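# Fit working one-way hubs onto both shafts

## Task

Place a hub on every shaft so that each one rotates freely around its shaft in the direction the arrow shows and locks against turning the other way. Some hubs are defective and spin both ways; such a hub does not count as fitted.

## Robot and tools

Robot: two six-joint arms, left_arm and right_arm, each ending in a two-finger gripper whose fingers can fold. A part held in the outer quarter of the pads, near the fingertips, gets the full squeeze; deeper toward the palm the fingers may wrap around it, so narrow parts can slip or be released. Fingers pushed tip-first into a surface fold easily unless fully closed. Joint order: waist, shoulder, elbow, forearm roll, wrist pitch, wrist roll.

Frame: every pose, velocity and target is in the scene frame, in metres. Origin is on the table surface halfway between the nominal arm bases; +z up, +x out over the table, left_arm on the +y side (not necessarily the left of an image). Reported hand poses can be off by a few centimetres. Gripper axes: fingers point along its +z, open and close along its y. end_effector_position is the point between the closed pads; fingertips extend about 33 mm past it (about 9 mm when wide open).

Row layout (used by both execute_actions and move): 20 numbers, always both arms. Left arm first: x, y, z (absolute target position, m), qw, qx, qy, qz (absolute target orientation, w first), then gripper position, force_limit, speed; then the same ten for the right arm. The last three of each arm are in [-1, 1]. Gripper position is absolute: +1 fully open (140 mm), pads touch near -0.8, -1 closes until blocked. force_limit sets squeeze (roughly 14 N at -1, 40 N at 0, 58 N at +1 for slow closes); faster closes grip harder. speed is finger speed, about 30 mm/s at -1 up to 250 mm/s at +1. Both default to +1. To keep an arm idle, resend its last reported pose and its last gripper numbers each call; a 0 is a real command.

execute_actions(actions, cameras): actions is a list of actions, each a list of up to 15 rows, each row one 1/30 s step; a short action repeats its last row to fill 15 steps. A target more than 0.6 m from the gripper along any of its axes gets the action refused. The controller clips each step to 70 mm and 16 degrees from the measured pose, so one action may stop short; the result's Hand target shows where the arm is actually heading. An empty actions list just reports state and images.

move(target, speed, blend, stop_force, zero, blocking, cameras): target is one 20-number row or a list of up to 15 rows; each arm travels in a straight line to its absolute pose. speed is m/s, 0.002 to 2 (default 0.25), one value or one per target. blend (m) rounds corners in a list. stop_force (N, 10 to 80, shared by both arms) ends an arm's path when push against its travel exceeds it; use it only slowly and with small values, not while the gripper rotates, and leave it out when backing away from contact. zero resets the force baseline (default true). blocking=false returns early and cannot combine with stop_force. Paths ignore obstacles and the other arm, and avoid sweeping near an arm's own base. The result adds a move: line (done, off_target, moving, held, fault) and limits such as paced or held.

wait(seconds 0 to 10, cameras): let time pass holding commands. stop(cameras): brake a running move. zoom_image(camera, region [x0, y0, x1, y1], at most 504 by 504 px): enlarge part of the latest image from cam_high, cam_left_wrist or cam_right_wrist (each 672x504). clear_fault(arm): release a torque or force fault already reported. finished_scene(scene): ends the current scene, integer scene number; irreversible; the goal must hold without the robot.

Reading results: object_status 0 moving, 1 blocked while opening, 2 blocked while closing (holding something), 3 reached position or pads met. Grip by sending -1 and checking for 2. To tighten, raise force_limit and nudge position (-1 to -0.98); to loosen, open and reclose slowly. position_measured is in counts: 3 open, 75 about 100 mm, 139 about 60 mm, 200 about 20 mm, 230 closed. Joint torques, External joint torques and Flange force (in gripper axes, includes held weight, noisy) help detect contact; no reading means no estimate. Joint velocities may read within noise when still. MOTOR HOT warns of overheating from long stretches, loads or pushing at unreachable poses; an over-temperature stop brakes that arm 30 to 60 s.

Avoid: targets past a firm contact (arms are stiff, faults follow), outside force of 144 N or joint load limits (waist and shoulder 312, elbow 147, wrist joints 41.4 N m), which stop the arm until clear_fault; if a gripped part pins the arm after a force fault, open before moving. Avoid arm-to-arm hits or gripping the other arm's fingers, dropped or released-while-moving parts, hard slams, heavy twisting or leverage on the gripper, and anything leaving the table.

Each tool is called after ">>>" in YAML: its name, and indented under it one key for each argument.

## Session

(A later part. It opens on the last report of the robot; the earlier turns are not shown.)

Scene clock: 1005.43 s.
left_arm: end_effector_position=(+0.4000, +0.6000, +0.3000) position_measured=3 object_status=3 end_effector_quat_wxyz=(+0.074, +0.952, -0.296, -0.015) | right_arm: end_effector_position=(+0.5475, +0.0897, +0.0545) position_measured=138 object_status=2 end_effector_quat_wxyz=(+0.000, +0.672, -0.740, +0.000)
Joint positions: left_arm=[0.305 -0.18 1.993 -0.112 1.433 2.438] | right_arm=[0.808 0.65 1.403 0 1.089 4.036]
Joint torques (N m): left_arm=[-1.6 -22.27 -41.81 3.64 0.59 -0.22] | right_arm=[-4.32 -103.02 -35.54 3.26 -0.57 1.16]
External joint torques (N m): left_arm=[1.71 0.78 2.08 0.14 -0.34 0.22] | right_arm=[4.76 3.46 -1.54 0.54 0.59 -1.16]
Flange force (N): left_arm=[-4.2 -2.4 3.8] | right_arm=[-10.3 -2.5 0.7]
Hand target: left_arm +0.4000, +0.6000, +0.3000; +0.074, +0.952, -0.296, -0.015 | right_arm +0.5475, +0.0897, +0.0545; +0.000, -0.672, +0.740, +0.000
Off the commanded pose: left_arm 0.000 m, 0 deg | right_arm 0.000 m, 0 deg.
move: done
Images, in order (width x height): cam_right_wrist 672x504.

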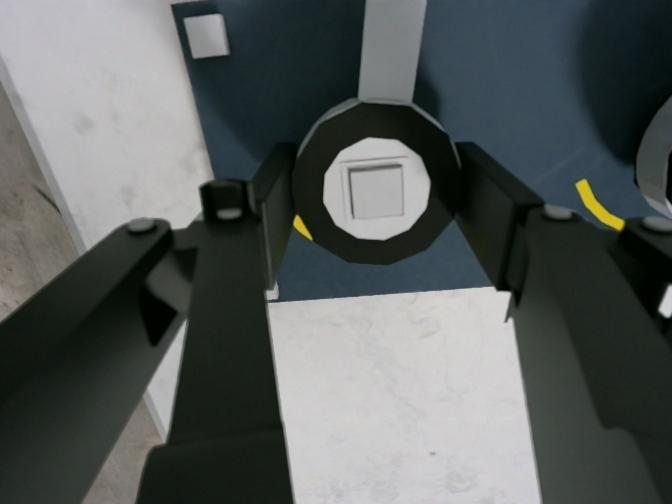

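>>> move:
  target:
    - [0.40,0.60,0.30,0.074,0.952,-0.296,-0.015,1,-1,-1,0.5475,0.0897,0.0545,0,0.6724,-0.7402,0,0.08,-0.05,-1]
    - [0.40,0.60,0.30,0.074,0.952,-0.296,-0.015,1,-1,-1,0.5475,0.0897,0.15,0,0.6724,-0.7402,0,0.08,-0.05,-1]
    - [0.40,0.60,0.30,0.074,0.952,-0.296,-0.015,1,-1,-1,0.4174,0.02,0.20,0,0.7071,-0.7071,0,0.08,-0.05,-1]
  speed: [0.05,0.1,0.25]
  cameras: ["cam_right_wrist","cam_high"]

>>> zoom_image:
  camera: "cam_high"
  region: [350, 150, 510, 270]

Scene clock: 1016.67 s.
left_arm: end_effector_position=(+0.4000, +0.6000, +0.3000) position_measured=3 object_status=3 end_effector_quat_wxyz=(+0.074, +0.952, -0.296, -0.015) | right_arm: end_effector_position=(+0.4175, +0.0200, +0.1999) position_measured=119 object_status=3 end_effector_quat_wxyz=(+0.000, +0.707, -0.707, +0.000)
Joint positions: left_arm=[0.305 -0.18 1.993 -0.112 1.433 2.438] | right_arm=[0.869 0.349 1.592 0 1.2 4.001]
Joint torques (N m): left_arm=[-1.38 -22.06 -41.51 3.65 0.64 -0.26] | right_arm=[-2.68 -76.79 -36.4 3.37 -0.25 0.52]
External joint torques (N m): left_arm=[1.57 0.2 1.75 0.14 -0.39 0.27] | right_arm=[2.78 2.68 -2.58 0.61 0.28 -0.52]
Flange force (N): left_arm=[-4.3 -1.7 3.2] | right_arm=[-9.6 -3.6 -1.7]
Hand target: left_arm +0.4000, +0.6000, +0.3000; +0.074, +0.952, -0.296, -0.015 | right_arm +0.4174, +0.0200, +0.2000; +0.000, +0.707, -0.707, +0.000
Off the commanded pose: left_arm 0.000 m, 0 deg | right_arm 0.000 m, 0 deg.
move: done
Images, in order (width x height): cam_high 672x504, cam_right_wrist 672x504.

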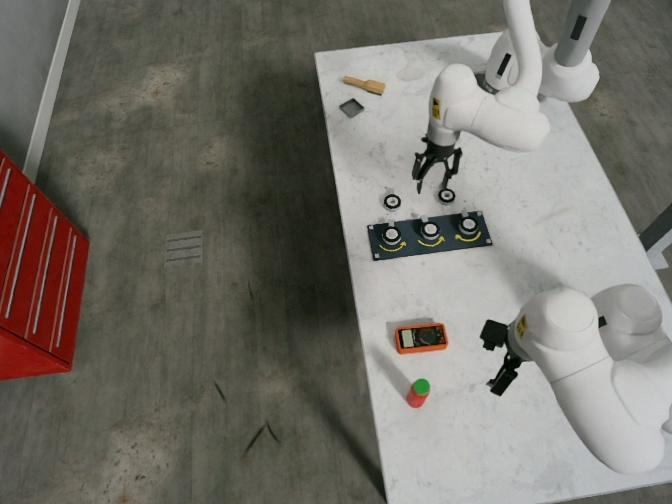

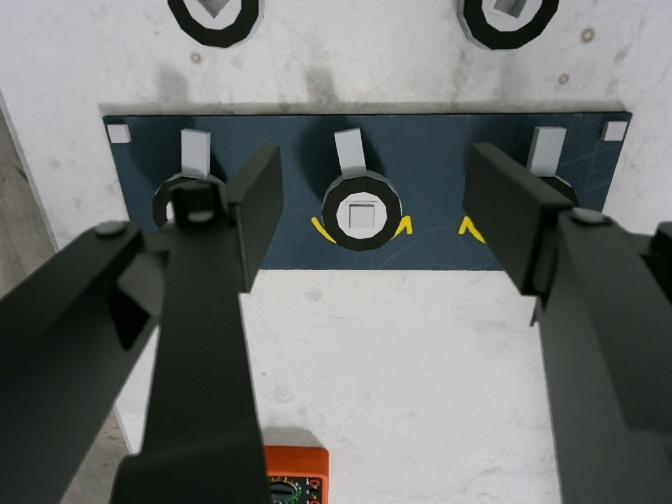

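Scaled by 3.150 from the camera's 672x504 image, which has a finer 960x720 frame.

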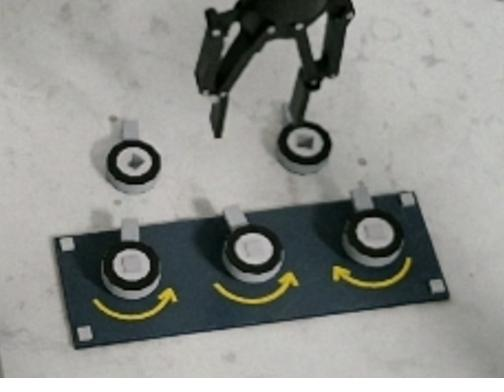

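>>> finished_scene:
  scene: 1

The scene is finished: the task was done.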